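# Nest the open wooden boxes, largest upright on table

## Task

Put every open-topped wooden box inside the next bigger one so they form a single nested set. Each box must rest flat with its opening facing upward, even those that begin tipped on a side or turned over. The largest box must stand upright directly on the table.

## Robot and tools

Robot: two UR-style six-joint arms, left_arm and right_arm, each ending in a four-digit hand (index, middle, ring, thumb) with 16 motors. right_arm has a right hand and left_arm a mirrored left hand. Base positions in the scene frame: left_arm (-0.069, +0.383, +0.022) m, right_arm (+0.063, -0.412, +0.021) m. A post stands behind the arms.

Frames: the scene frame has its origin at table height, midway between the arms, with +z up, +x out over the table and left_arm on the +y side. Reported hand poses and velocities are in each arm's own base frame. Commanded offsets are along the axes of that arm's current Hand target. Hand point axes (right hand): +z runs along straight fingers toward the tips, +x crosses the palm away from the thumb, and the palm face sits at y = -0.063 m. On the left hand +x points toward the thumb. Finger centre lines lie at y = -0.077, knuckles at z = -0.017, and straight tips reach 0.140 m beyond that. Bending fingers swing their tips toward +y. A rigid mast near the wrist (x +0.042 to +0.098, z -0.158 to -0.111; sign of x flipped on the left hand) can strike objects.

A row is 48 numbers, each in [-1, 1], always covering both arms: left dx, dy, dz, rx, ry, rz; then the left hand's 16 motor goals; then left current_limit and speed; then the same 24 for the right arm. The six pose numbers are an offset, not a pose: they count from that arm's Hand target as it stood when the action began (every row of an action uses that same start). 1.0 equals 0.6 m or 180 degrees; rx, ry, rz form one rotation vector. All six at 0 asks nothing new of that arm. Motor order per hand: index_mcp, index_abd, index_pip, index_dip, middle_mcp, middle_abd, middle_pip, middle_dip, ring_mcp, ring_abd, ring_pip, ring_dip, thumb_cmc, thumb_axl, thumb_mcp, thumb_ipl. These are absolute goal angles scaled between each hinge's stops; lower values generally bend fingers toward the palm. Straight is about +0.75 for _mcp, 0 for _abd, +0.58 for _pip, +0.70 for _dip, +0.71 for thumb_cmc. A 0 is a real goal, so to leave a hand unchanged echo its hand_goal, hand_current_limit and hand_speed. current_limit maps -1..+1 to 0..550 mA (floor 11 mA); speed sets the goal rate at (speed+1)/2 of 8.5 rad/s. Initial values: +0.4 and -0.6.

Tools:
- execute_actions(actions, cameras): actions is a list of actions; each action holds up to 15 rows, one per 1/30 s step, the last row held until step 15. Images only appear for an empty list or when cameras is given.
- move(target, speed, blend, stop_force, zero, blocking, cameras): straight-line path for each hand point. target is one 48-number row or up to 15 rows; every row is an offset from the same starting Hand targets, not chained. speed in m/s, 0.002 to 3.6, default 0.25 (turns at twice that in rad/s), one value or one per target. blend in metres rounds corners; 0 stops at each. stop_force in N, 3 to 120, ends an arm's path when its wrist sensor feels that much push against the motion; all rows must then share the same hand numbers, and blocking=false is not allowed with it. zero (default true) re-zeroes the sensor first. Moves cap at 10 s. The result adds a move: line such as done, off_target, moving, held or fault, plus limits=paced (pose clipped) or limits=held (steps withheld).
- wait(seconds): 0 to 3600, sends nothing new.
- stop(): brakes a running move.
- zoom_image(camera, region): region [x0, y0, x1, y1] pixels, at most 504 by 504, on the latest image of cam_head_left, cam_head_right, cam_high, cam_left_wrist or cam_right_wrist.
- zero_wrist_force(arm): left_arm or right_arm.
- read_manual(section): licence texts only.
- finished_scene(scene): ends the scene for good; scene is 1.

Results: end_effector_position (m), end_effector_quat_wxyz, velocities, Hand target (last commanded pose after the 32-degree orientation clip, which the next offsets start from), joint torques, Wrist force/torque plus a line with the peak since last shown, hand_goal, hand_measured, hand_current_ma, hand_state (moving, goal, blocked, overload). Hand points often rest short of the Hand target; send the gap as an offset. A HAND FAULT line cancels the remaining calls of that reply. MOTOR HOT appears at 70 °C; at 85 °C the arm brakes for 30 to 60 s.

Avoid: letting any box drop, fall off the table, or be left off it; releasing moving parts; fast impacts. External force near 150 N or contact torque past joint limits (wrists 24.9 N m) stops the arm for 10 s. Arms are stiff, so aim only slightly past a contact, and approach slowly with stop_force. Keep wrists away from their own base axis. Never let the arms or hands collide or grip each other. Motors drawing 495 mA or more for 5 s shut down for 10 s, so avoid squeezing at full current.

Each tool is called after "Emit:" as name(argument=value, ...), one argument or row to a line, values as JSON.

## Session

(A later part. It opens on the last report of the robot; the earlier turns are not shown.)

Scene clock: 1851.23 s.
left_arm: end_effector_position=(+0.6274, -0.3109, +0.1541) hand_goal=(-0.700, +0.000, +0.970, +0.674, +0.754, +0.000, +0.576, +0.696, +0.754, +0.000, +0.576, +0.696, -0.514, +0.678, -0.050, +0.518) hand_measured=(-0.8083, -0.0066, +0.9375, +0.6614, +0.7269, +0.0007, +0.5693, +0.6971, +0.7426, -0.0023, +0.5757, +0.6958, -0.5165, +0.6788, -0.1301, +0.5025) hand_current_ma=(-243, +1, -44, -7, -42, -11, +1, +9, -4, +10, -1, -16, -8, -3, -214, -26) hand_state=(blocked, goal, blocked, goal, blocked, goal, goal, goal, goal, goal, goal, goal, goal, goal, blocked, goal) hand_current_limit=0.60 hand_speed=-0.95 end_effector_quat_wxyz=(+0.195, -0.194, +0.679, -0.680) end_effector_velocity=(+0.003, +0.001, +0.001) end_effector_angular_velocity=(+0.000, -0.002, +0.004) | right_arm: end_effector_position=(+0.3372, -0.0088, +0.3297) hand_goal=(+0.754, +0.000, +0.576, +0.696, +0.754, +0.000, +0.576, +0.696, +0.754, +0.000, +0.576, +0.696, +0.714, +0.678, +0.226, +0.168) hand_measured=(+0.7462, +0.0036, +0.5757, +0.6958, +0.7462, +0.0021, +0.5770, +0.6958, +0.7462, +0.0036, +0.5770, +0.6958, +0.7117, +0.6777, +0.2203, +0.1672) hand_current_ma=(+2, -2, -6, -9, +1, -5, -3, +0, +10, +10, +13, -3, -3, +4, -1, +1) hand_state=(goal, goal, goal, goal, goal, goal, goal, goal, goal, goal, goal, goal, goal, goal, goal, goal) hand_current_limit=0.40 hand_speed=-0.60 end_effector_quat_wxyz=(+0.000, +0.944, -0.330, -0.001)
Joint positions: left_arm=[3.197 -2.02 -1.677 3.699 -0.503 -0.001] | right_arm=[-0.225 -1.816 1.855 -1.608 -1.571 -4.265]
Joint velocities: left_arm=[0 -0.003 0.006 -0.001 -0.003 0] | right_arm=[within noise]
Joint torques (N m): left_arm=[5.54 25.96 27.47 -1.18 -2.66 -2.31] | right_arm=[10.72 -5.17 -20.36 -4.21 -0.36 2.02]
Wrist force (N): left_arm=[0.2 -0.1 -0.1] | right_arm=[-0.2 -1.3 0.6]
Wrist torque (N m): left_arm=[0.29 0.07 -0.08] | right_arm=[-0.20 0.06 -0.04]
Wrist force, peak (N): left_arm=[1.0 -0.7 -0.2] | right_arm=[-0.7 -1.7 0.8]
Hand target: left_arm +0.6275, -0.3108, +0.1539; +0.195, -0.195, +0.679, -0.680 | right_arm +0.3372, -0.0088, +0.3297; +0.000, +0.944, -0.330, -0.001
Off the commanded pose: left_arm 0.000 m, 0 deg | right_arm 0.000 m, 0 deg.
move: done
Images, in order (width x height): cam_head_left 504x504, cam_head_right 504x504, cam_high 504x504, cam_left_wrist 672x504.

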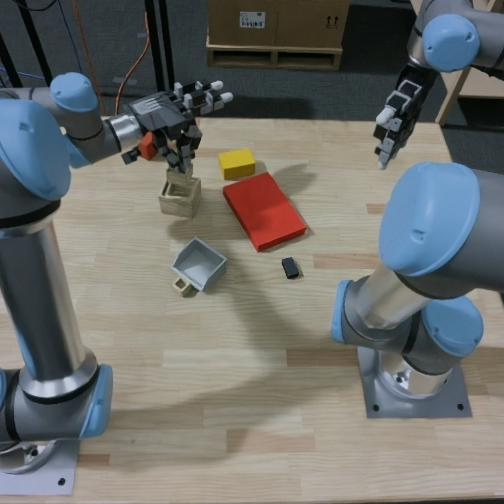

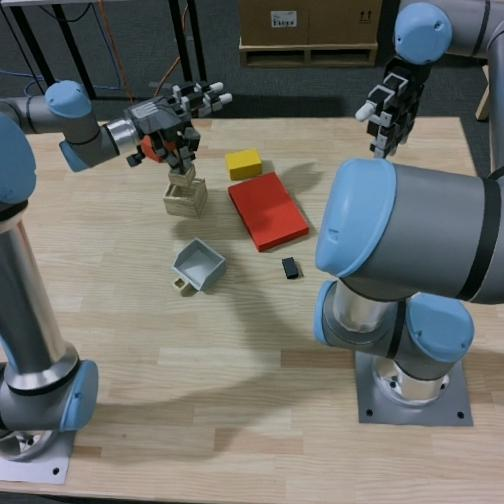

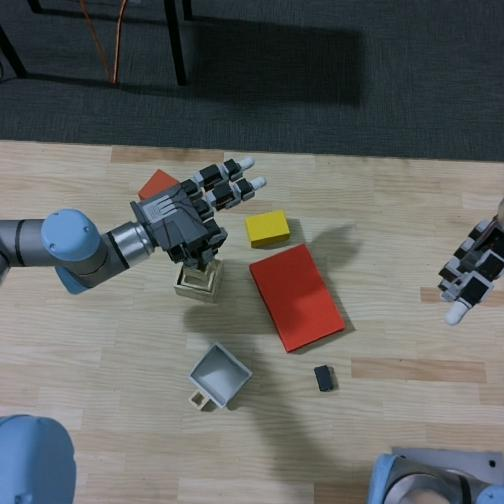

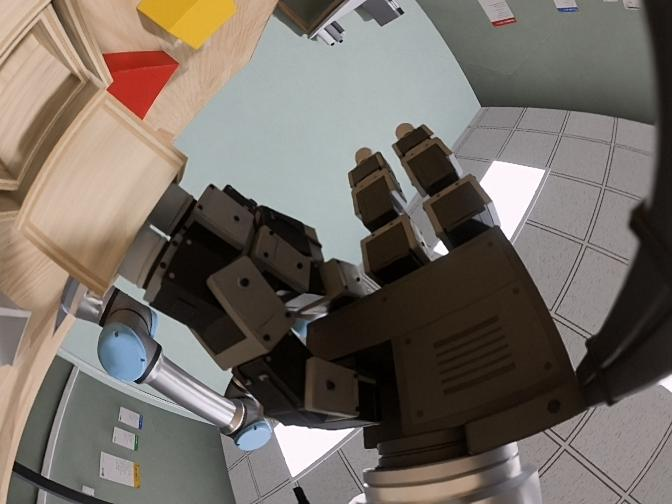

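Emit:
move(
  target=[0,0.035,0,0,0,0,-0.70,0,0.9708,0.6739,0.754,0,0.576,0.6957,0.754,0,0.576,0.6957,-0.514,0.678,-0.05,0.5189,0.6,-0.95,0,0,0,0,0,0,0.754,0,0.576,0.696,0.754,0,0.576,0.696,0.754,0,0.576,0.696,0.714,0.678,0.226,0.168,0.4,-0.6],
  speed=0.03,
  stop_force=3,
  cameras=["cam_high","cam_head_right","cam_head_left","cam_left_wrist"],
)

Emit:
zoom_image(
  camera="cam_head_right",
  region=[155, 155, 215, 215],
)

Emit:
zoom_image(
  camera="cam_head_left",
  region=[150, 155, 210, 215],
)

Emit:
zoom_image(
  camera="cam_high",
  region=[165, 245, 225, 305],
)

Emit:
zoom_image(
  camera="cam_left_wrist",
  region=[0, 0, 200, 250],
)

Scene clock: 1869.77 s.
left_arm: end_effector_position=(+0.6275, -0.3108, +0.1329) hand_goal=(-0.700, +0.000, +0.970, +0.674, +0.754, +0.000, +0.576, +0.696, +0.754, +0.000, +0.576, +0.696, -0.514, +0.678, -0.050, +0.518) hand_measured=(-0.8083, -0.0066, +0.9388, +0.6601, +0.7269, +0.0007, +0.5693, +0.6983, +0.7426, -0.0008, +0.5757, +0.6958, -0.5165, +0.6788, -0.1301, +0.5025) hand_current_ma=(-244, +17, -53, -10, -38, +1, -7, +3, -10, +24, -17, -3, +6, -11, -206, -34) hand_state=(blocked, goal, blocked, goal, blocked, goal, goal, goal, goal, goal, goal, goal, goal, goal, blocked, goal) hand_current_limit=0.60 hand_speed=-0.95 end_effector_quat_wxyz=(+0.195, -0.195, +0.679, -0.680) | right_arm: end_effector_position=(+0.3372, -0.0088, +0.3297) hand_goal=(+0.754, +0.000, +0.576, +0.696, +0.754, +0.000, +0.576, +0.696, +0.754, +0.000, +0.576, +0.696, +0.714, +0.678, +0.226, +0.168) hand_measured=(+0.7462, +0.0036, +0.5770, +0.6958, +0.7450, +0.0021, +0.5770, +0.6958, +0.7462, +0.0036, +0.5770, +0.6958, +0.7129, +0.6767, +0.2203, +0.1681) hand_current_ma=(+3, -1, -9, -8, +3, +2, -6, +3, +10, +11, +9, +3, +2, +12, +3, +10) hand_state=(goal, goal, goal, goal, goal, goal, goal, goal, goal, goal, goal, goal, goal, goal, goal, goal) hand_current_limit=0.40 hand_speed=-0.60 end_effector_quat_wxyz=(+0.000, +0.944, -0.330, -0.001)
Joint positions: left_arm=[3.198 -2.048 -1.697 3.747 -0.503 -0.001] | right_arm=[-0.225 -1.816 1.855 -1.608 -1.571 -4.265]
Joint torques (N m): left_arm=[1.17 52.13 26.1 -1.42 -2.69 -2.24] | right_arm=[10.57 -5.09 -20.56 -4.15 -0.41 1.99]
Wrist force (N): left_arm=[0.1 0.0 -0.3] | right_arm=[-0.5 -1.5 0.8]
Wrist torque (N m): left_arm=[0.29 0.10 -0.08] | right_arm=[-0.25 0.10 -0.07]
Wrist force, peak (N): left_arm=[0.9 -0.4 -0.3] | right_arm=[-0.6 -1.7 0.9]
Hand target: left_arm +0.6275, -0.3108, +0.1329; +0.195, -0.195, +0.679, -0.680 | right_arm +0.3372, -0.0088, +0.3297; +0.000, +0.944, -0.330, -0.001
Off the commanded pose: left_arm 0.000 m, 0 deg | right_arm 0.000 m, 0 deg.
move: done
Images, in order (width x height): cam_head_left 504x504, cam_head_right 504x504, cam_high 504x504, cam_left_wrist 672x504.

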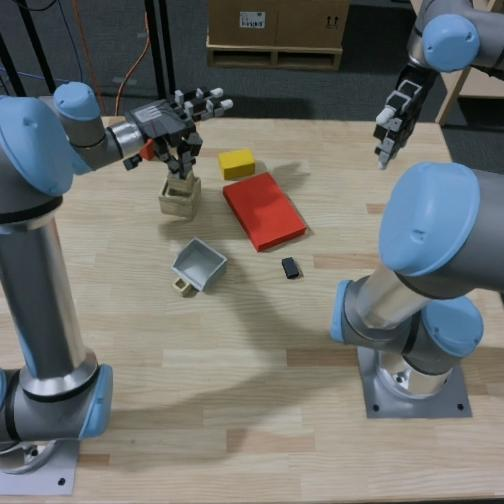

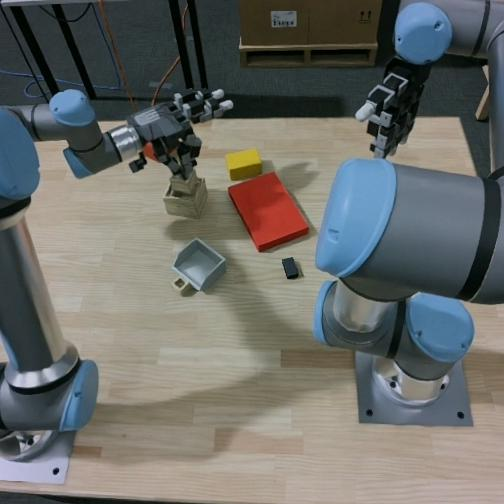

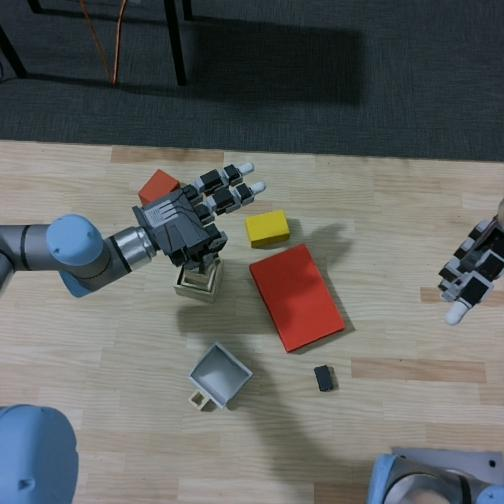

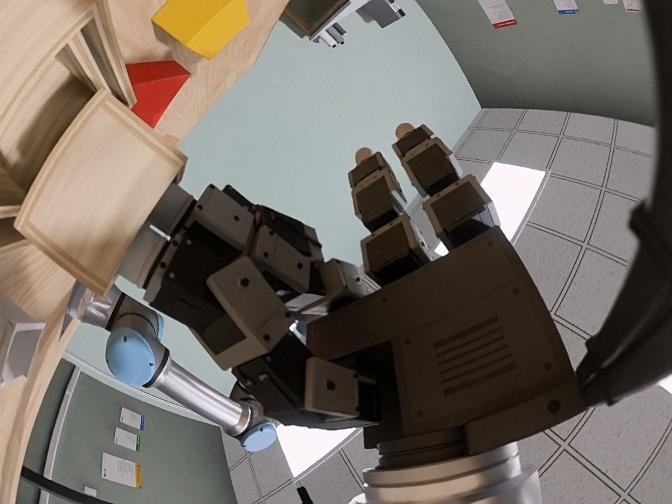

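Scaled by 8.400 from the camera's image (finer frame: 720x720).

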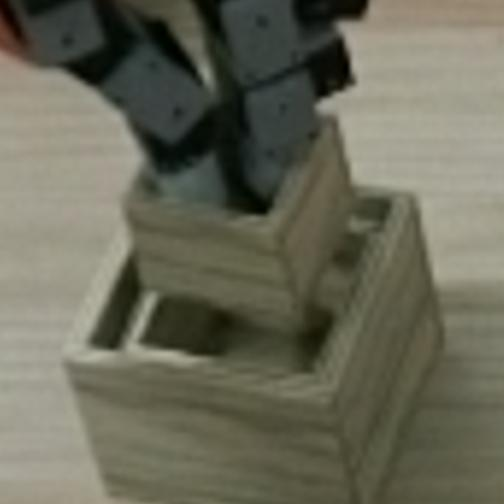

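Scaled by 8.400 from the camera's image (finer frame: 720x720).

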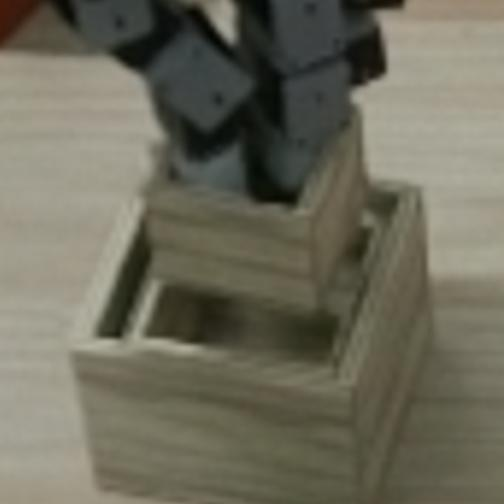

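Scaled by 8.400 from the camera's image (finer frame: 720x720).

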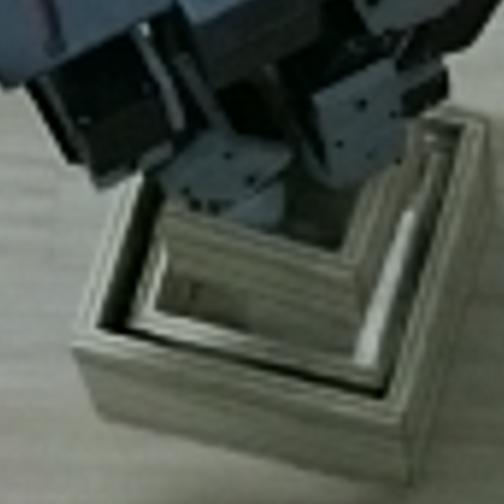

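Scaled by 2.016 from the camera's image (finer frame: 960x720).

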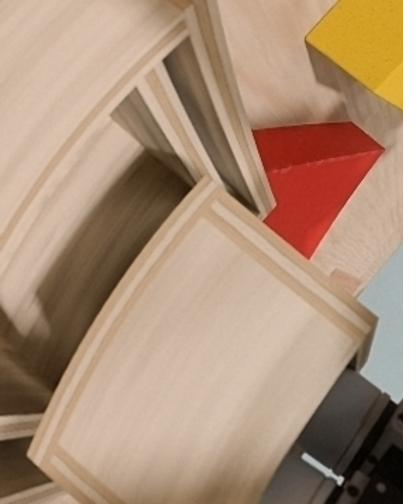

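Emit:
zoom_image(
  camera="cam_head_right",
  region=[165, 165, 200, 200],
)

Emit:
zoom_image(
  camera="cam_head_left",
  region=[162, 165, 197, 200],
)

Emit:
zoom_image(
  camera="cam_high",
  region=[180, 255, 220, 295],
)

Scaled by 14.400 from the camera's image (finer frame: 720x720).

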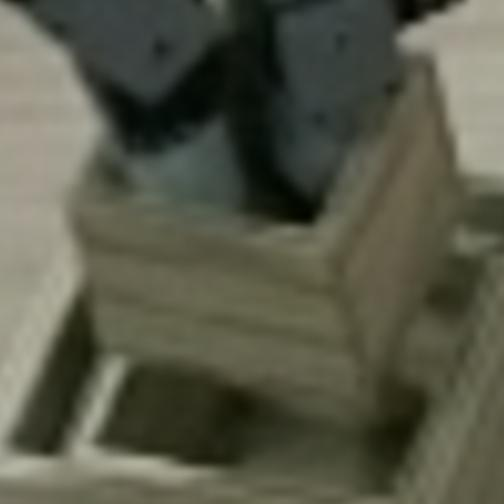

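Scaled by 14.400 from the camera's image (finer frame: 720x720).

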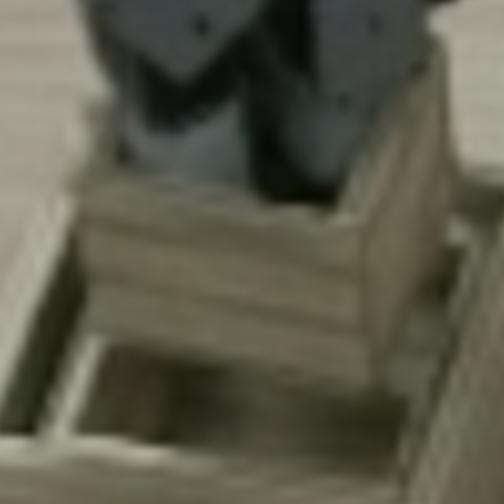

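Scaled by 12.600 from the camera's image (finer frame: 720x720).

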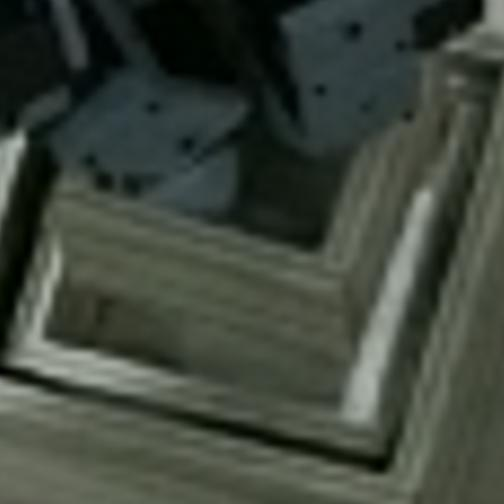

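Emit:
move(
  target=[
    [0.0059,0,-0.0047,0,0,0,-0.70,0,0.9708,0.6739,0.754,0,0.576,0.6957,0.754,0,0.576,0.6957,-0.514,0.678,-0.05,0.5189,0.6,-0.95,0,0,0,0,0,0,0.754,0,0.576,0.696,0.754,0,0.576,0.696,0.754,0,0.576,0.696,0.714,0.678,0.226,0.168,0.4,-0.6],
    [0.0059,0.0215,-0.0047,0,0,0,-0.70,0,0.9708,0.6739,0.754,0,0.576,0.6957,0.754,0,0.576,0.6957,-0.514,0.678,-0.05,0.5189,0.6,-0.95,0,0,0,0,0,0,0.754,0,0.576,0.696,0.754,0,0.576,0.696,0.754,0,0.576,0.696,0.714,0.678,0.226,0.168,0.4,-0.6],
  ],
  speed=0.02,
  stop_force=3,
  cameras=["cam_high","cam_head_right","cam_head_left","cam_left_wrist"],
)

Emit:
zoom_image(
  camera="cam_head_right",
  region=[160, 165, 210, 215],
)

Emit:
zoom_image(
  camera="cam_head_left",
  region=[157, 165, 207, 215],
)

Emit:
zoom_image(
  camera="cam_high",
  region=[172, 250, 226, 304],
)

Emit:
zoom_image(
  camera="cam_left_wrist",
  region=[0, 0, 200, 250],
)

Scene clock: 1923.87 s.
left_arm: end_effector_position=(+0.6230, -0.3103, +0.1200) hand_goal=(-0.700, +0.000, +0.970, +0.674, +0.754, +0.000, +0.576, +0.696, +0.754, +0.000, +0.576, +0.696, -0.514, +0.678, -0.050, +0.518) hand_measured=(-0.8070, -0.0052, +0.9388, +0.6614, +0.7269, +0.0007, +0.5693, +0.6971, +0.7426, -0.0008, +0.5757, +0.6958, -0.5165, +0.6788, -0.1301, +0.5025) hand_current_ma=(-253, -4, -32, -17, -46, -3, +4, +2, +6, +11, +8, -12, -2, -15, -203, -35) hand_state=(blocked, goal, blocked, goal, blocked, goal, goal, goal, goal, goal, goal, goal, goal, goal, blocked, goal) hand_current_limit=0.60 hand_speed=-0.95 end_effector_quat_wxyz=(+0.195, -0.195, +0.679, -0.680) | right_arm: end_effector_position=(+0.3372, -0.0088, +0.3297) hand_goal=(+0.754, +0.000, +0.576, +0.696, +0.754, +0.000, +0.576, +0.696, +0.754, +0.000, +0.576, +0.696, +0.714, +0.678, +0.226, +0.168) hand_measured=(+0.7462, +0.0036, +0.5757, +0.6958, +0.7462, +0.0021, +0.5770, +0.6958, +0.7462, +0.0036, +0.5770, +0.6958, +0.7117, +0.6777, +0.2203, +0.1681) hand_current_ma=(-1, +10, -1, +0, +6, -11, +1, -5, +5, +4, +2, +3, +8, +16, +3, +12) hand_state=(goal, goal, goal, goal, goal, goal, goal, goal, goal, goal, goal, goal, goal, goal, goal, goal) hand_current_limit=0.40 hand_speed=-0.60 end_effector_quat_wxyz=(+0.000, +0.944, -0.330, -0.001)
Joint positions: left_arm=[3.199 -2.057 -1.723 3.782 -0.502 -0.001] | right_arm=[-0.225 -1.816 1.855 -1.608 -1.571 -4.265]
Joint torques (N m): left_arm=[5.73 51.55 26.49 -1.52 -2.47 -2.29] | right_arm=[10.83 -4.93 -20.14 -4.12 -0.33 2.04]
Wrist force (N): left_arm=[0.4 -0.3 -0.1] | right_arm=[-0.5 -1.2 0.7]
Wrist torque (N m): left_arm=[0.25 0.06 -0.06] | right_arm=[-0.20 0.10 -0.07]
Wrist force, peak (N): left_arm=[0.6 -0.4 -0.1] | right_arm=[-0.5 -1.6 0.8]
Hand target: left_arm +0.6230, -0.3103, +0.1200; +0.195, -0.195, +0.679, -0.680 | right_arm +0.3372, -0.0088, +0.3297; +0.000, +0.944, -0.330, -0.001
Off the commanded pose: left_arm 0.000 m, 0 deg | right_arm 0.000 m, 0 deg.
move: done
Images, in order (width x height): cam_head_left 504x504, cam_head_right 504x504, cam_high 504x504, cam_left_wrist 672x504.

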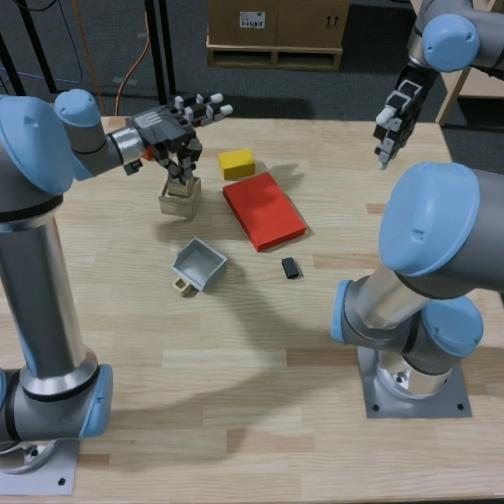

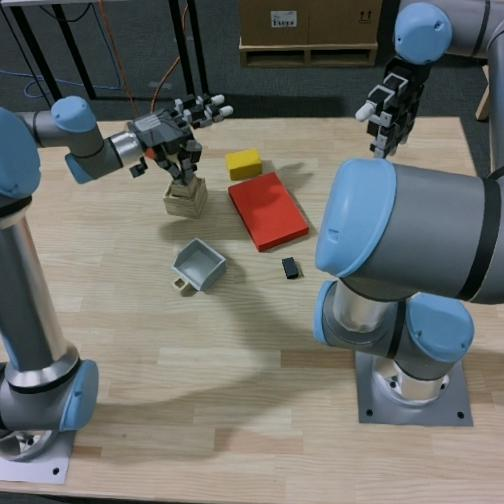

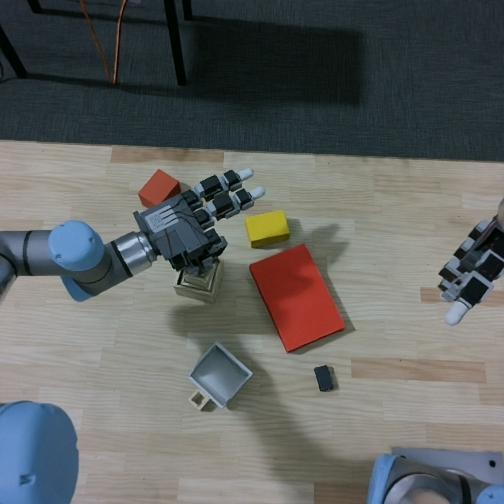

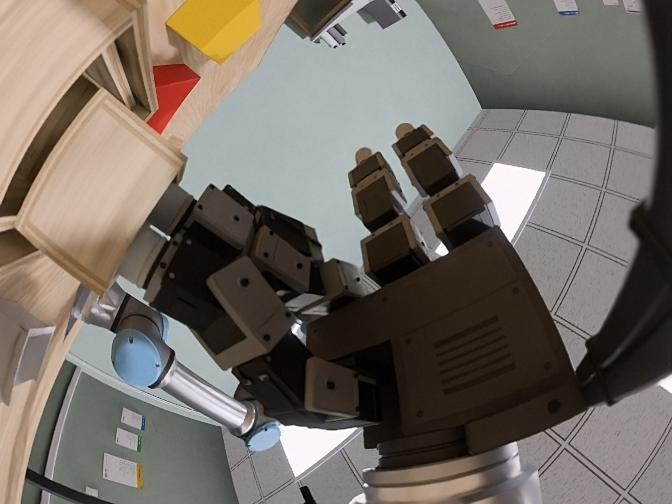

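Scaled by 10.080 from the camera's image (finer frame: 720x720).

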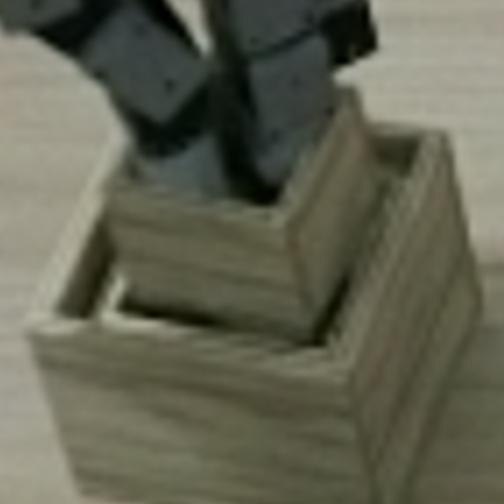

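Scaled by 10.080 from the camera's image (finer frame: 720x720).

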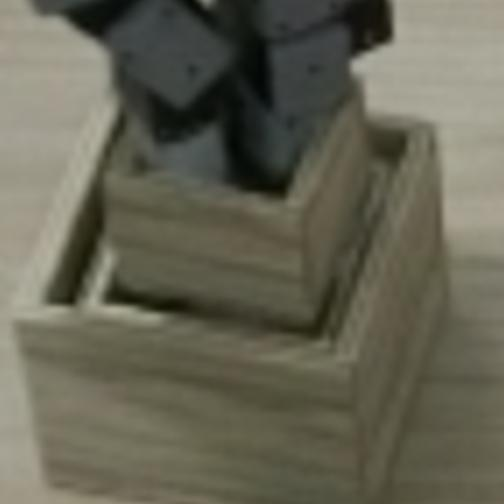

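Scaled by 9.333 from the camera's image (finer frame: 720x720).

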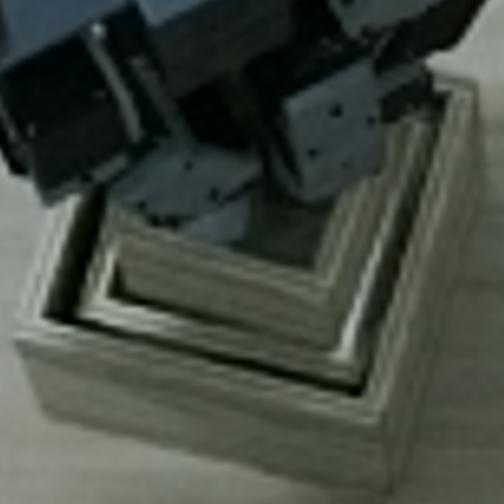

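Scaled by 2.016 from the camera's image (finer frame: 960x720).

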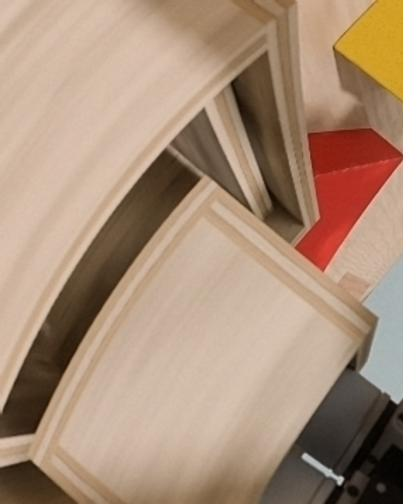

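Emit:
zoom_image(
  camera="cam_high",
  region=[180, 268, 212, 300],
)

Emit:
zoom_image(
  camera="cam_head_left",
  region=[162, 178, 194, 210],
)

Emit:
zoom_image(
  camera="cam_head_right",
  region=[166, 178, 198, 210],
)

Emit:
zoom_image(
  camera="cam_left_wrist",
  region=[0, 0, 160, 160],
)

Scaled by 15.750 from the camera's image (finer frame: 720x720).

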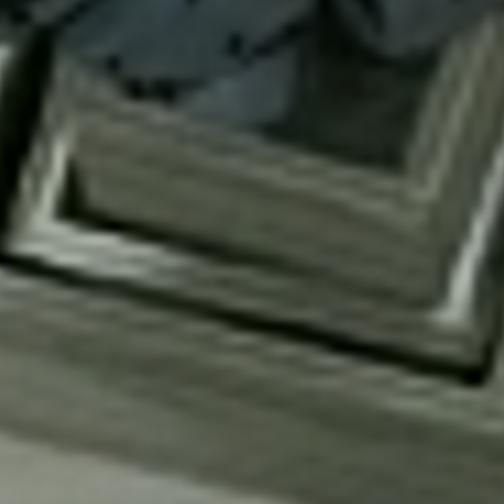

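Scaled by 15.750 from the camera's image (finer frame: 720x720).

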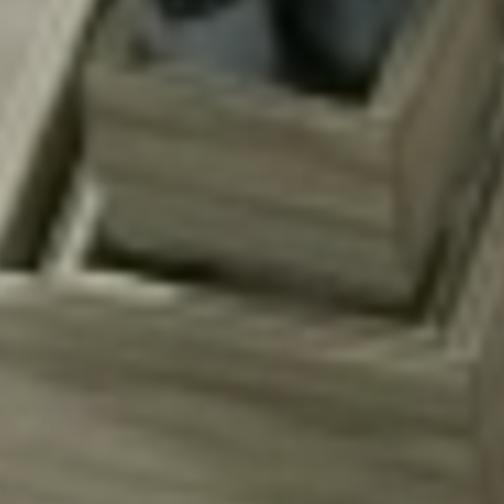

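Scaled by 15.750 from the camera's image (finer frame: 720x720).

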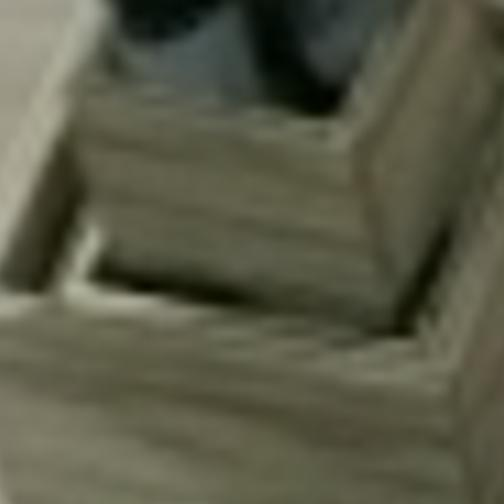

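Scaled by 3.150 from the camera's image (finer frame: 960x720).

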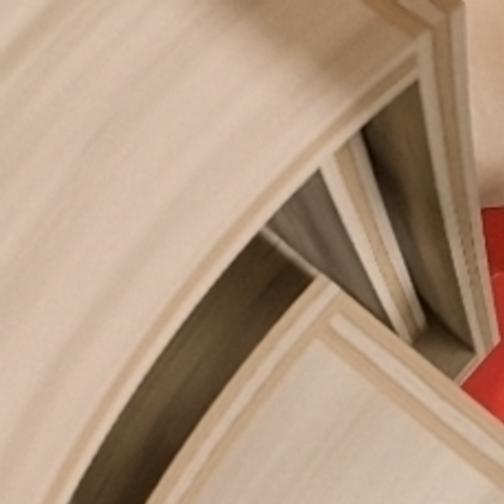

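Emit:
move(
  target=[
    [-0.0024,0,0.0047,0,0,0,-0.70,0,0.9708,0.6739,0.754,0,0.576,0.6957,0.754,0,0.576,0.6957,-0.514,0.678,-0.05,0.5189,0.6,-0.95,0,0,0,0,0,0,0.754,0,0.576,0.696,0.754,0,0.576,0.696,0.754,0,0.576,0.696,0.714,0.678,0.226,0.168,0.4,-0.6],
    [-0.0024,0.0267,0.0047,0,0,0,-0.70,0,0.9708,0.6739,0.754,0,0.576,0.6957,0.754,0,0.576,0.6957,-0.514,0.678,-0.05,0.5189,0.6,-0.95,0,0,0,0,0,0,0.754,0,0.576,0.696,0.754,0,0.576,0.696,0.754,0,0.576,0.696,0.714,0.678,0.226,0.168,0.4,-0.6],
  ],
  speed=0.006,
  stop_force=3,
  cameras=["cam_high","cam_head_right","cam_head_left"],
)

Emit:
zoom_image(
  camera="cam_high",
  region=[180, 268, 212, 300],
)

Emit:
zoom_image(
  camera="cam_head_left",
  region=[162, 178, 194, 210],
)

Emit:
zoom_image(
  camera="cam_head_right",
  region=[166, 178, 198, 210],
)

Scene clock: 1948.90 s.
left_arm: end_effector_position=(+0.6257, -0.3119, +0.1129) hand_goal=(-0.700, +0.000, +0.970, +0.674, +0.754, +0.000, +0.576, +0.696, +0.754, +0.000, +0.576, +0.696, -0.514, +0.678, -0.050, +0.518) hand_measured=(-0.8070, -0.0066, +0.9375, +0.6614, +0.7269, +0.0007, +0.5693, +0.6971, +0.7426, -0.0008, +0.5770, +0.6958, -0.5165, +0.6767, -0.1291, +0.5016) hand_current_ma=(-259, +5, -55, -16, -50, -5, -6, +12, +1, +2, +1, +2, +4, -13, -218, -23) hand_state=(blocked, goal, blocked, goal, blocked, goal, goal, goal, goal, goal, goal, goal, goal, goal, blocked, goal) hand_current_limit=0.60 hand_speed=-0.95 end_effector_quat_wxyz=(+0.195, -0.195, +0.679, -0.680) | right_arm: end_effector_position=(+0.3372, -0.0088, +0.3297) hand_goal=(+0.754, +0.000, +0.576, +0.696, +0.754, +0.000, +0.576, +0.696, +0.754, +0.000, +0.576, +0.696, +0.714, +0.678, +0.226, +0.168) hand_measured=(+0.7450, +0.0036, +0.5770, +0.6958, +0.7462, +0.0007, +0.5770, +0.6958, +0.7462, +0.0036, +0.5770, +0.6958, +0.7129, +0.6777, +0.2203, +0.1672) hand_current_ma=(-5, +1, -9, -2, -2, -9, -4, -8, -1, +7, +5, +6, -4, +7, +5, +10) hand_state=(goal, goal, goal, goal, goal, goal, goal, goal, goal, goal, goal, goal, goal, goal, goal, goal) hand_current_limit=0.40 hand_speed=-0.60 end_effector_quat_wxyz=(+0.000, +0.944, -0.330, -0.001)
Joint positions: left_arm=[3.196 -2.073 -1.72 3.794 -0.505 -0.001] | right_arm=[-0.225 -1.816 1.855 -1.608 -1.571 -4.265]
Joint torques (N m): left_arm=[5.14 51.6 26.51 -0.99 1.76 1.73] | right_arm=[11.29 -5 -20.7 -4.07 -0.26 1.96]
Wrist force (N): left_arm=[0.5 -0.3 -0.1] | right_arm=[-0.7 -1.1 0.8]
Wrist torque (N m): left_arm=[0.26 0.05 -0.04] | right_arm=[-0.21 0.13 -0.09]
Wrist force, peak (N): left_arm=[-0.3 -3.8 -0.6] | right_arm=[-0.7 -1.5 1.1]
Hand target: left_arm +0.6257, -0.3119, +0.1129; +0.195, -0.195, +0.679, -0.680 (not the last commanded pose) | right_arm +0.3372, -0.0088, +0.3297; +0.000, +0.944, -0.330, -0.001
Off the commanded pose: left_arm 0.009 m, 0 deg | right_arm 0.000 m, 0 deg.
move: contact (left_arm); path passed 1 of 2 targets
Images, in order (width x height): cam_head_left 504x504, cam_head_right 504x504, cam_high 504x504.

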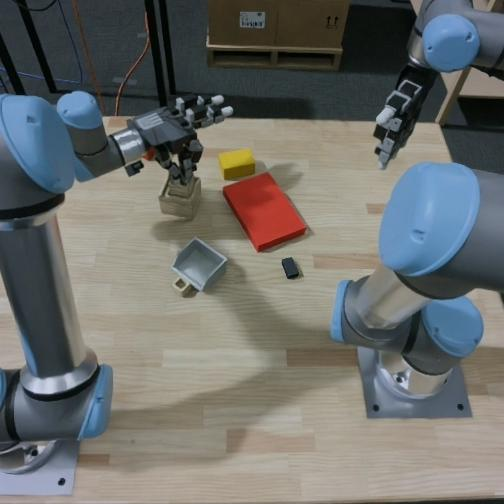

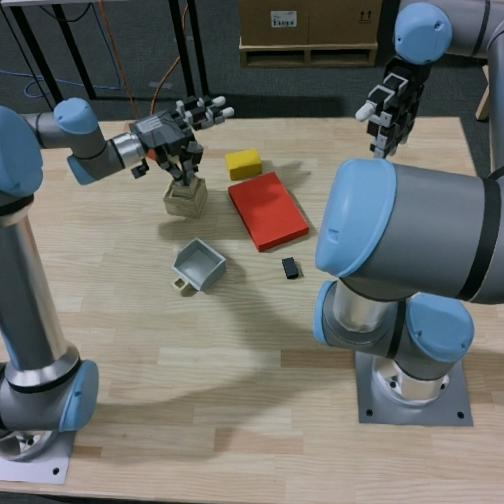

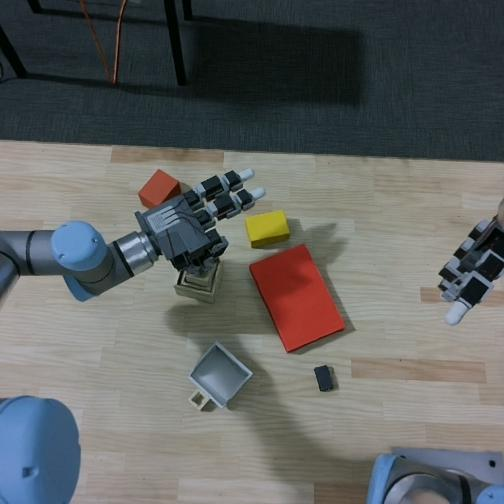

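Scaled by 15.750 from the camera's image (finer frame: 720x720).

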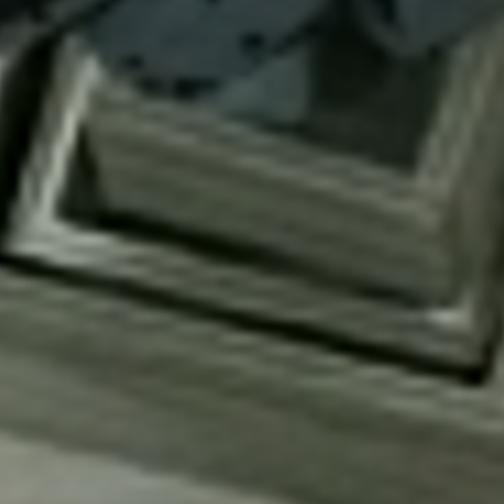

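Scaled by 15.750 from the camera's image (finer frame: 720x720).

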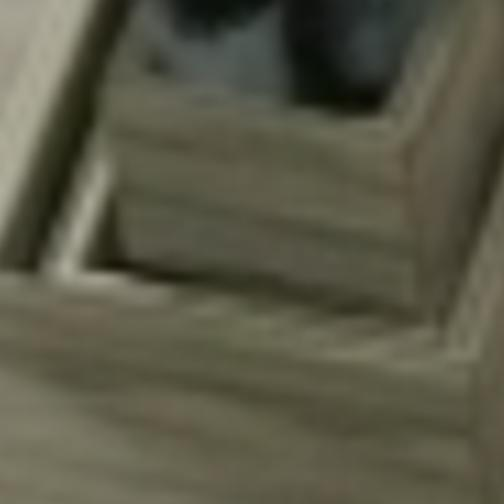

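Scaled by 15.750 from the camera's image (finer frame: 720x720).

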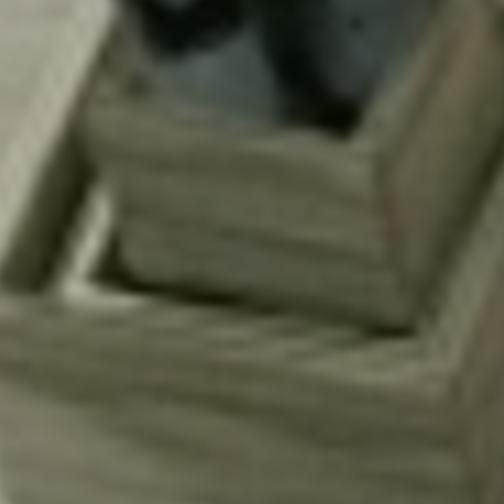

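Emit:
move(
  target=[
    [0,-0.004,0,0,0,0,-0.70,0,0.9708,0.6739,0.754,0,0.576,0.6957,0.754,0,0.576,0.6957,-0.514,0.678,-0.05,0.5189,0.6,-0.95,0,0,0,0,0,0,0.754,0,0.576,0.696,0.754,0,0.576,0.696,0.754,0,0.576,0.696,0.714,0.678,0.226,0.168,0.4,-0.6],
    [-0.0043,-0.004,-0.0025,0,-0.0111,0,-0.70,0,0.9708,0.6739,0.754,0,0.576,0.6957,0.754,0,0.576,0.6957,-0.514,0.678,-0.05,0.5189,0.6,-0.95,0,0,0,0,0,0,0.754,0,0.576,0.696,0.754,0,0.576,0.696,0.754,0,0.576,0.696,0.714,0.678,0.226,0.168,0.4,-0.6],
    [-0.0043,0.02,-0.0025,0,-0.0111,0,-0.70,0,0.9708,0.6739,0.754,0,0.576,0.6957,0.754,0,0.576,0.6957,-0.514,0.678,-0.05,0.5189,0.6,-0.95,0,0,0,0,0,0,0.754,0,0.576,0.696,0.754,0,0.576,0.696,0.754,0,0.576,0.696,0.714,0.678,0.226,0.168,0.4,-0.6],
  ],
  speed=0.006,
  stop_force=3,
  cameras=["cam_high","cam_head_right","cam_head_left"],
)

Emit:
zoom_image(
  camera="cam_high",
  region=[180, 262, 212, 294],
)

Emit:
zoom_image(
  camera="cam_head_left",
  region=[162, 172, 194, 204],
)

Emit:
zoom_image(
  camera="cam_head_right",
  region=[166, 172, 198, 204],
)

Scene clock: 1983.03 s.
left_arm: end_effector_position=(+0.6272, -0.3093, +0.1121) hand_goal=(-0.700, +0.000, +0.970, +0.674, +0.754, +0.000, +0.576, +0.696, +0.754, +0.000, +0.576, +0.696, -0.514, +0.678, -0.050, +0.518) hand_measured=(-0.8083, -0.0066, +0.9375, +0.6614, +0.7269, +0.0007, +0.5693, +0.6971, +0.7426, -0.0023, +0.5757, +0.6958, -0.5165, +0.6777, -0.1291, +0.5016) hand_current_ma=(-258, +16, -59, -8, -44, -13, -9, +7, +11, +9, -4, -11, +0, -3, -206, -43) hand_state=(blocked, goal, blocked, goal, blocked, goal, goal, goal, goal, goal, goal, goal, goal, goal, blocked, goal) hand_current_limit=0.60 hand_speed=-0.95 end_effector_quat_wxyz=(+0.207, -0.207, +0.676, -0.676) | right_arm: end_effector_position=(+0.3372, -0.0088, +0.3297) hand_goal=(+0.754, +0.000, +0.576, +0.696, +0.754, +0.000, +0.576, +0.696, +0.754, +0.000, +0.576, +0.696, +0.714, +0.678, +0.226, +0.168) hand_measured=(+0.7462, +0.0036, +0.5782, +0.6971, +0.7462, +0.0021, +0.5770, +0.6958, +0.7462, +0.0036, +0.5770, +0.6971, +0.7117, +0.6777, +0.2203, +0.1681) hand_current_ma=(+0, -5, +2, -7, -1, -9, +6, -9, +4, +3, +13, +2, +4, +8, +10, +0) hand_state=(goal, goal, goal, goal, goal, goal, goal, goal, goal, goal, goal, goal, goal, goal, goal, goal) hand_current_limit=0.40 hand_speed=-0.60 end_effector_quat_wxyz=(+0.000, +0.944, -0.330, -0.001)
Joint positions: left_arm=[3.194 -2.063 -1.738 3.803 -0.541 -0.001] | right_arm=[-0.225 -1.816 1.855 -1.608 -1.571 -4.265]
Joint torques (N m): left_arm=[-8.6 51.97 26.25 -1.41 -2.07 2.27] | right_arm=[10.32 -5.28 -20.61 -4.16 -0.3 2.06]
Wrist force (N): left_arm=[0.0 -1.2 -0.3] | right_arm=[-0.4 -1.4 1.0]
Wrist torque (N m): left_arm=[0.19 0.08 -0.05] | right_arm=[-0.26 0.08 -0.06]
Wrist force, peak (N): left_arm=[-0.2 -3.5 -0.2] | right_arm=[-0.5 -1.6 0.8]
Hand target: left_arm +0.6272, -0.3093, +0.1121; +0.207, -0.207, +0.676, -0.676 (not the last commanded pose) | right_arm +0.3372, -0.0088, +0.3297; +0.000, +0.944, -0.330, -0.001
Off the commanded pose: left_arm 0.011 m, 0 deg | right_arm 0.000 m, 0 deg.
move: contact (left_arm); path passed 2 of 3 targets
Images, in order (width x height): cam_head_left 504x504, cam_head_right 504x504, cam_high 504x504.

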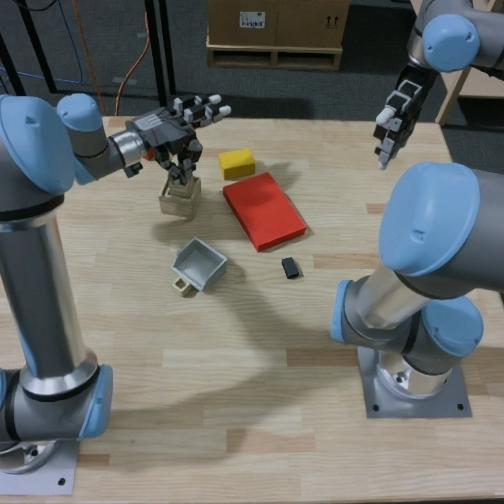

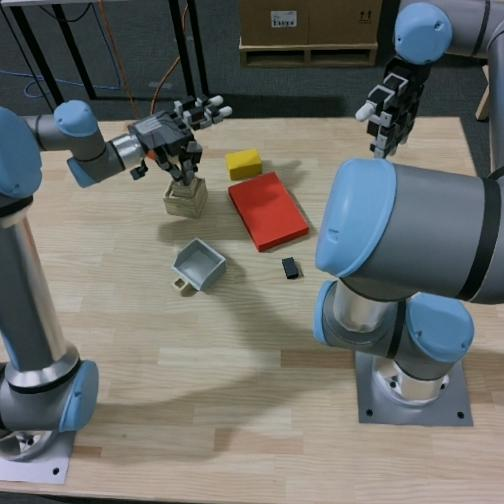

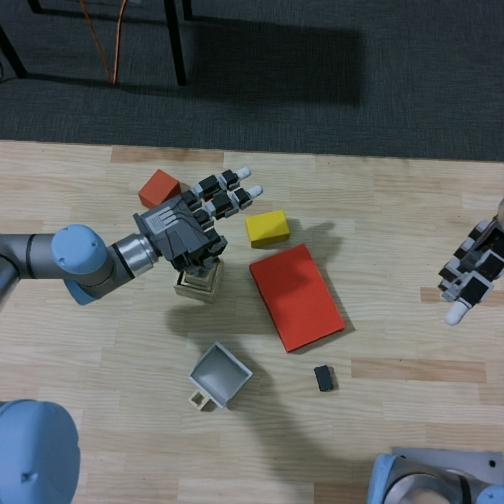

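Scaled by 15.750 from the camera's image (finer frame: 720x720).

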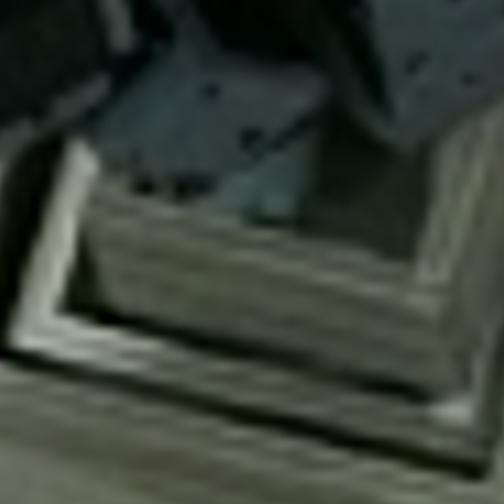

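Scaled by 15.750 from the camera's image (finer frame: 720x720).

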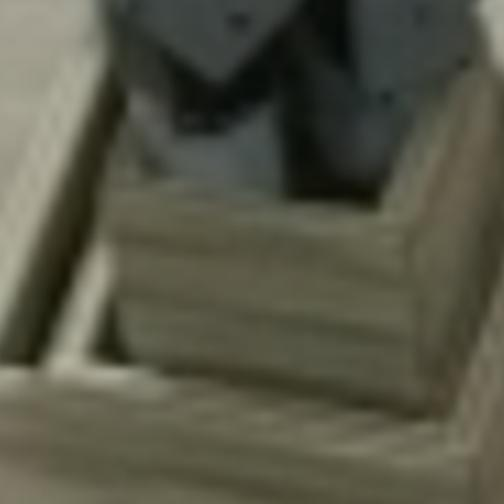

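Scaled by 15.750 from the camera's image (finer frame: 720x720).

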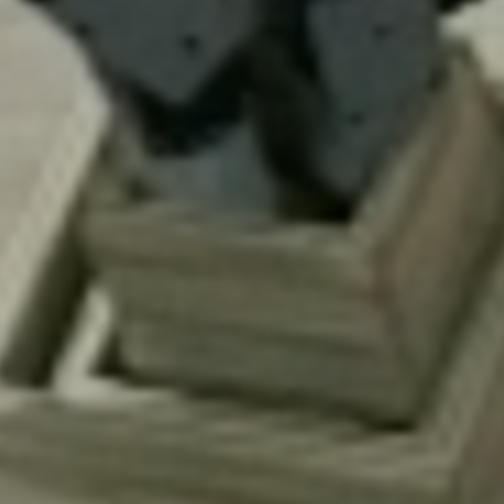

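Emit:
execute_actions(
  actions=[],
  cameras=["cam_left_wrist","cam_head_left"],
)

Emit:
zoom_image(
  camera="cam_left_wrist",
  region=[0, 0, 200, 250],
)

Emit:
zoom_image(
  camera="cam_left_wrist",
  region=[60, 20, 180, 120],
)

Emit:
zoom_image(
  camera="cam_left_wrist",
  region=[0, 180, 120, 300],
)

Emit:
zoom_image(
  camera="cam_head_left",
  region=[100, 90, 240, 230],
)

Scene clock: 2001.67 s.
left_arm: end_effector_position=(+0.6272, -0.3093, +0.1121) hand_goal=(-0.700, +0.000, +0.970, +0.674, +0.754, +0.000, +0.576, +0.696, +0.754, +0.000, +0.576, +0.696, -0.514, +0.678, -0.050, +0.518) hand_measured=(-0.8083, -0.0066, +0.9362, +0.6614, +0.7269, +0.0007, +0.5693, +0.6971, +0.7426, -0.0008, +0.5770, +0.6958, -0.5165, +0.6767, -0.1291, +0.5016) hand_current_ma=(-251, +1, -47, -16, -49, -8, +10, -3, -5, -6, -13, -18, -4, -5, -212, -38) hand_state=(blocked, goal, blocked, goal, blocked, goal, goal, goal, goal, goal, goal, goal, goal, goal, blocked, goal) hand_current_limit=0.60 hand_speed=-0.95 end_effector_quat_wxyz=(+0.207, -0.207, +0.676, -0.676) | right_arm: end_effector_position=(+0.3372, -0.0088, +0.3297) hand_goal=(+0.754, +0.000, +0.576, +0.696, +0.754, +0.000, +0.576, +0.696, +0.754, +0.000, +0.576, +0.696, +0.714, +0.678, +0.226, +0.168) hand_measured=(+0.7450, +0.0036, +0.5782, +0.6958, +0.7462, +0.0021, +0.5770, +0.6958, +0.7462, +0.0036, +0.5770, +0.6958, +0.7117, +0.6777, +0.2193, +0.1681) hand_current_ma=(+2, +6, -2, -7, +2, -1, -5, -10, +8, +2, +2, +3, -2, +4, +8, +10) hand_state=(goal, goal, goal, goal, goal, goal, goal, goal, goal, goal, goal, goal, goal, goal, goal, goal) hand_current_limit=0.40 hand_speed=-0.60 end_effector_quat_wxyz=(+0.000, +0.944, -0.330, -0.001)
Joint positions: left_arm=[3.194 -2.063 -1.738 3.803 -0.541 -0.001] | right_arm=[-0.225 -1.816 1.855 -1.608 -1.571 -4.265]
Joint velocities: within noise
Joint torques (N m): left_arm=[-7.4 51.37 25.93 0.38 -2.08 2.04] | right_arm=[10.8 -5.24 -20.69 -4.14 -0.3 2.03]
Motor temperatures (°C): left_arm=[26 28 26 33 28 26] | right_arm=[23 23 24 41 35 31]
Wrist force (N): left_arm=[-0.2 -1.0 -0.4] | right_arm=[-0.7 -1.4 0.7]
Wrist torque (N m): left_arm=[0.21 0.11 -0.07] | right_arm=[-0.23 0.13 -0.08]
Wrist force, peak (N): left_arm=[-0.2 -1.1 -0.6] | right_arm=[-0.7 -1.6 0.9]
Hand target: left_arm +0.6272, -0.3093, +0.1121; +0.207, -0.207, +0.676, -0.676 (not the last commanded pose) | right_arm +0.3372, -0.0088, +0.3297; +0.000, +0.944, -0.330, -0.001
Off the commanded pose: left_arm 0.011 m, 0 deg | right_arm 0.000 m, 0 deg.
Images, in order (width x height): cam_head_left 504x504, cam_left_wrist 672x504.

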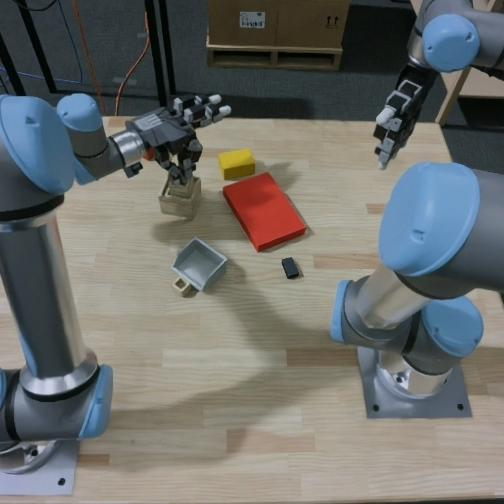

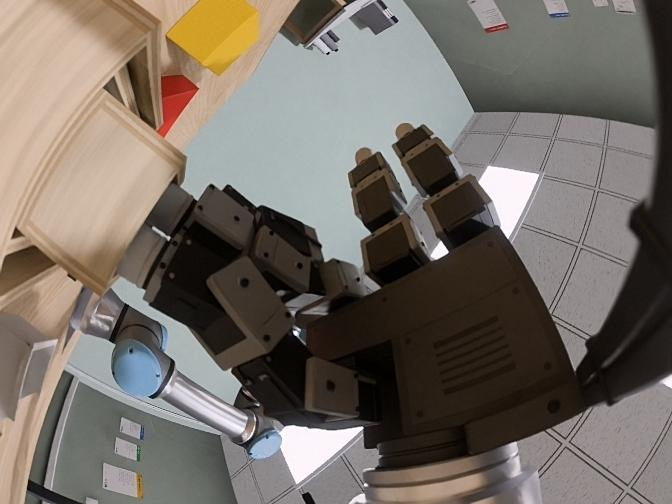

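Scaled by 2.016 from the camera's image (finer frame: 960x720).

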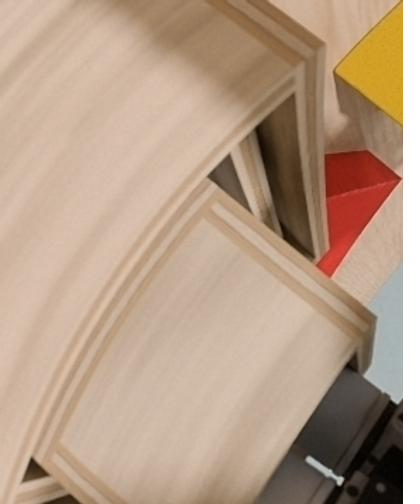

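Scaled by 4.200 from the camera's image (finer frame: 960x720).

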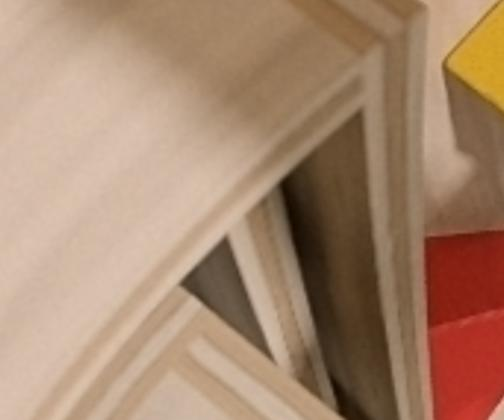

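Scaled by 4.200 from the camera's image (finer frame: 960x720).

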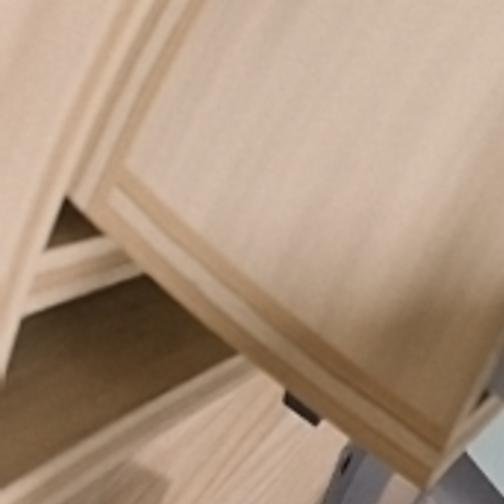

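Scaled by 3.600 from the camera's image (finer frame: 720x720).

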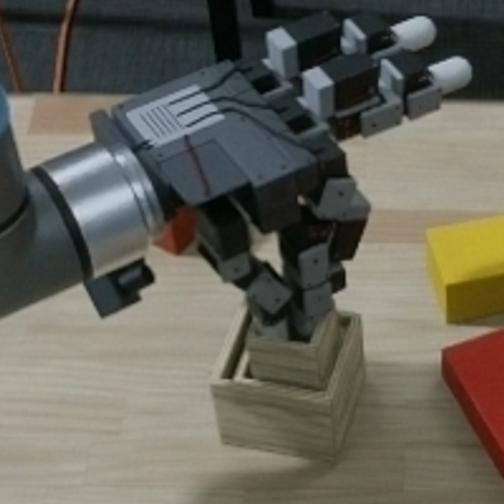

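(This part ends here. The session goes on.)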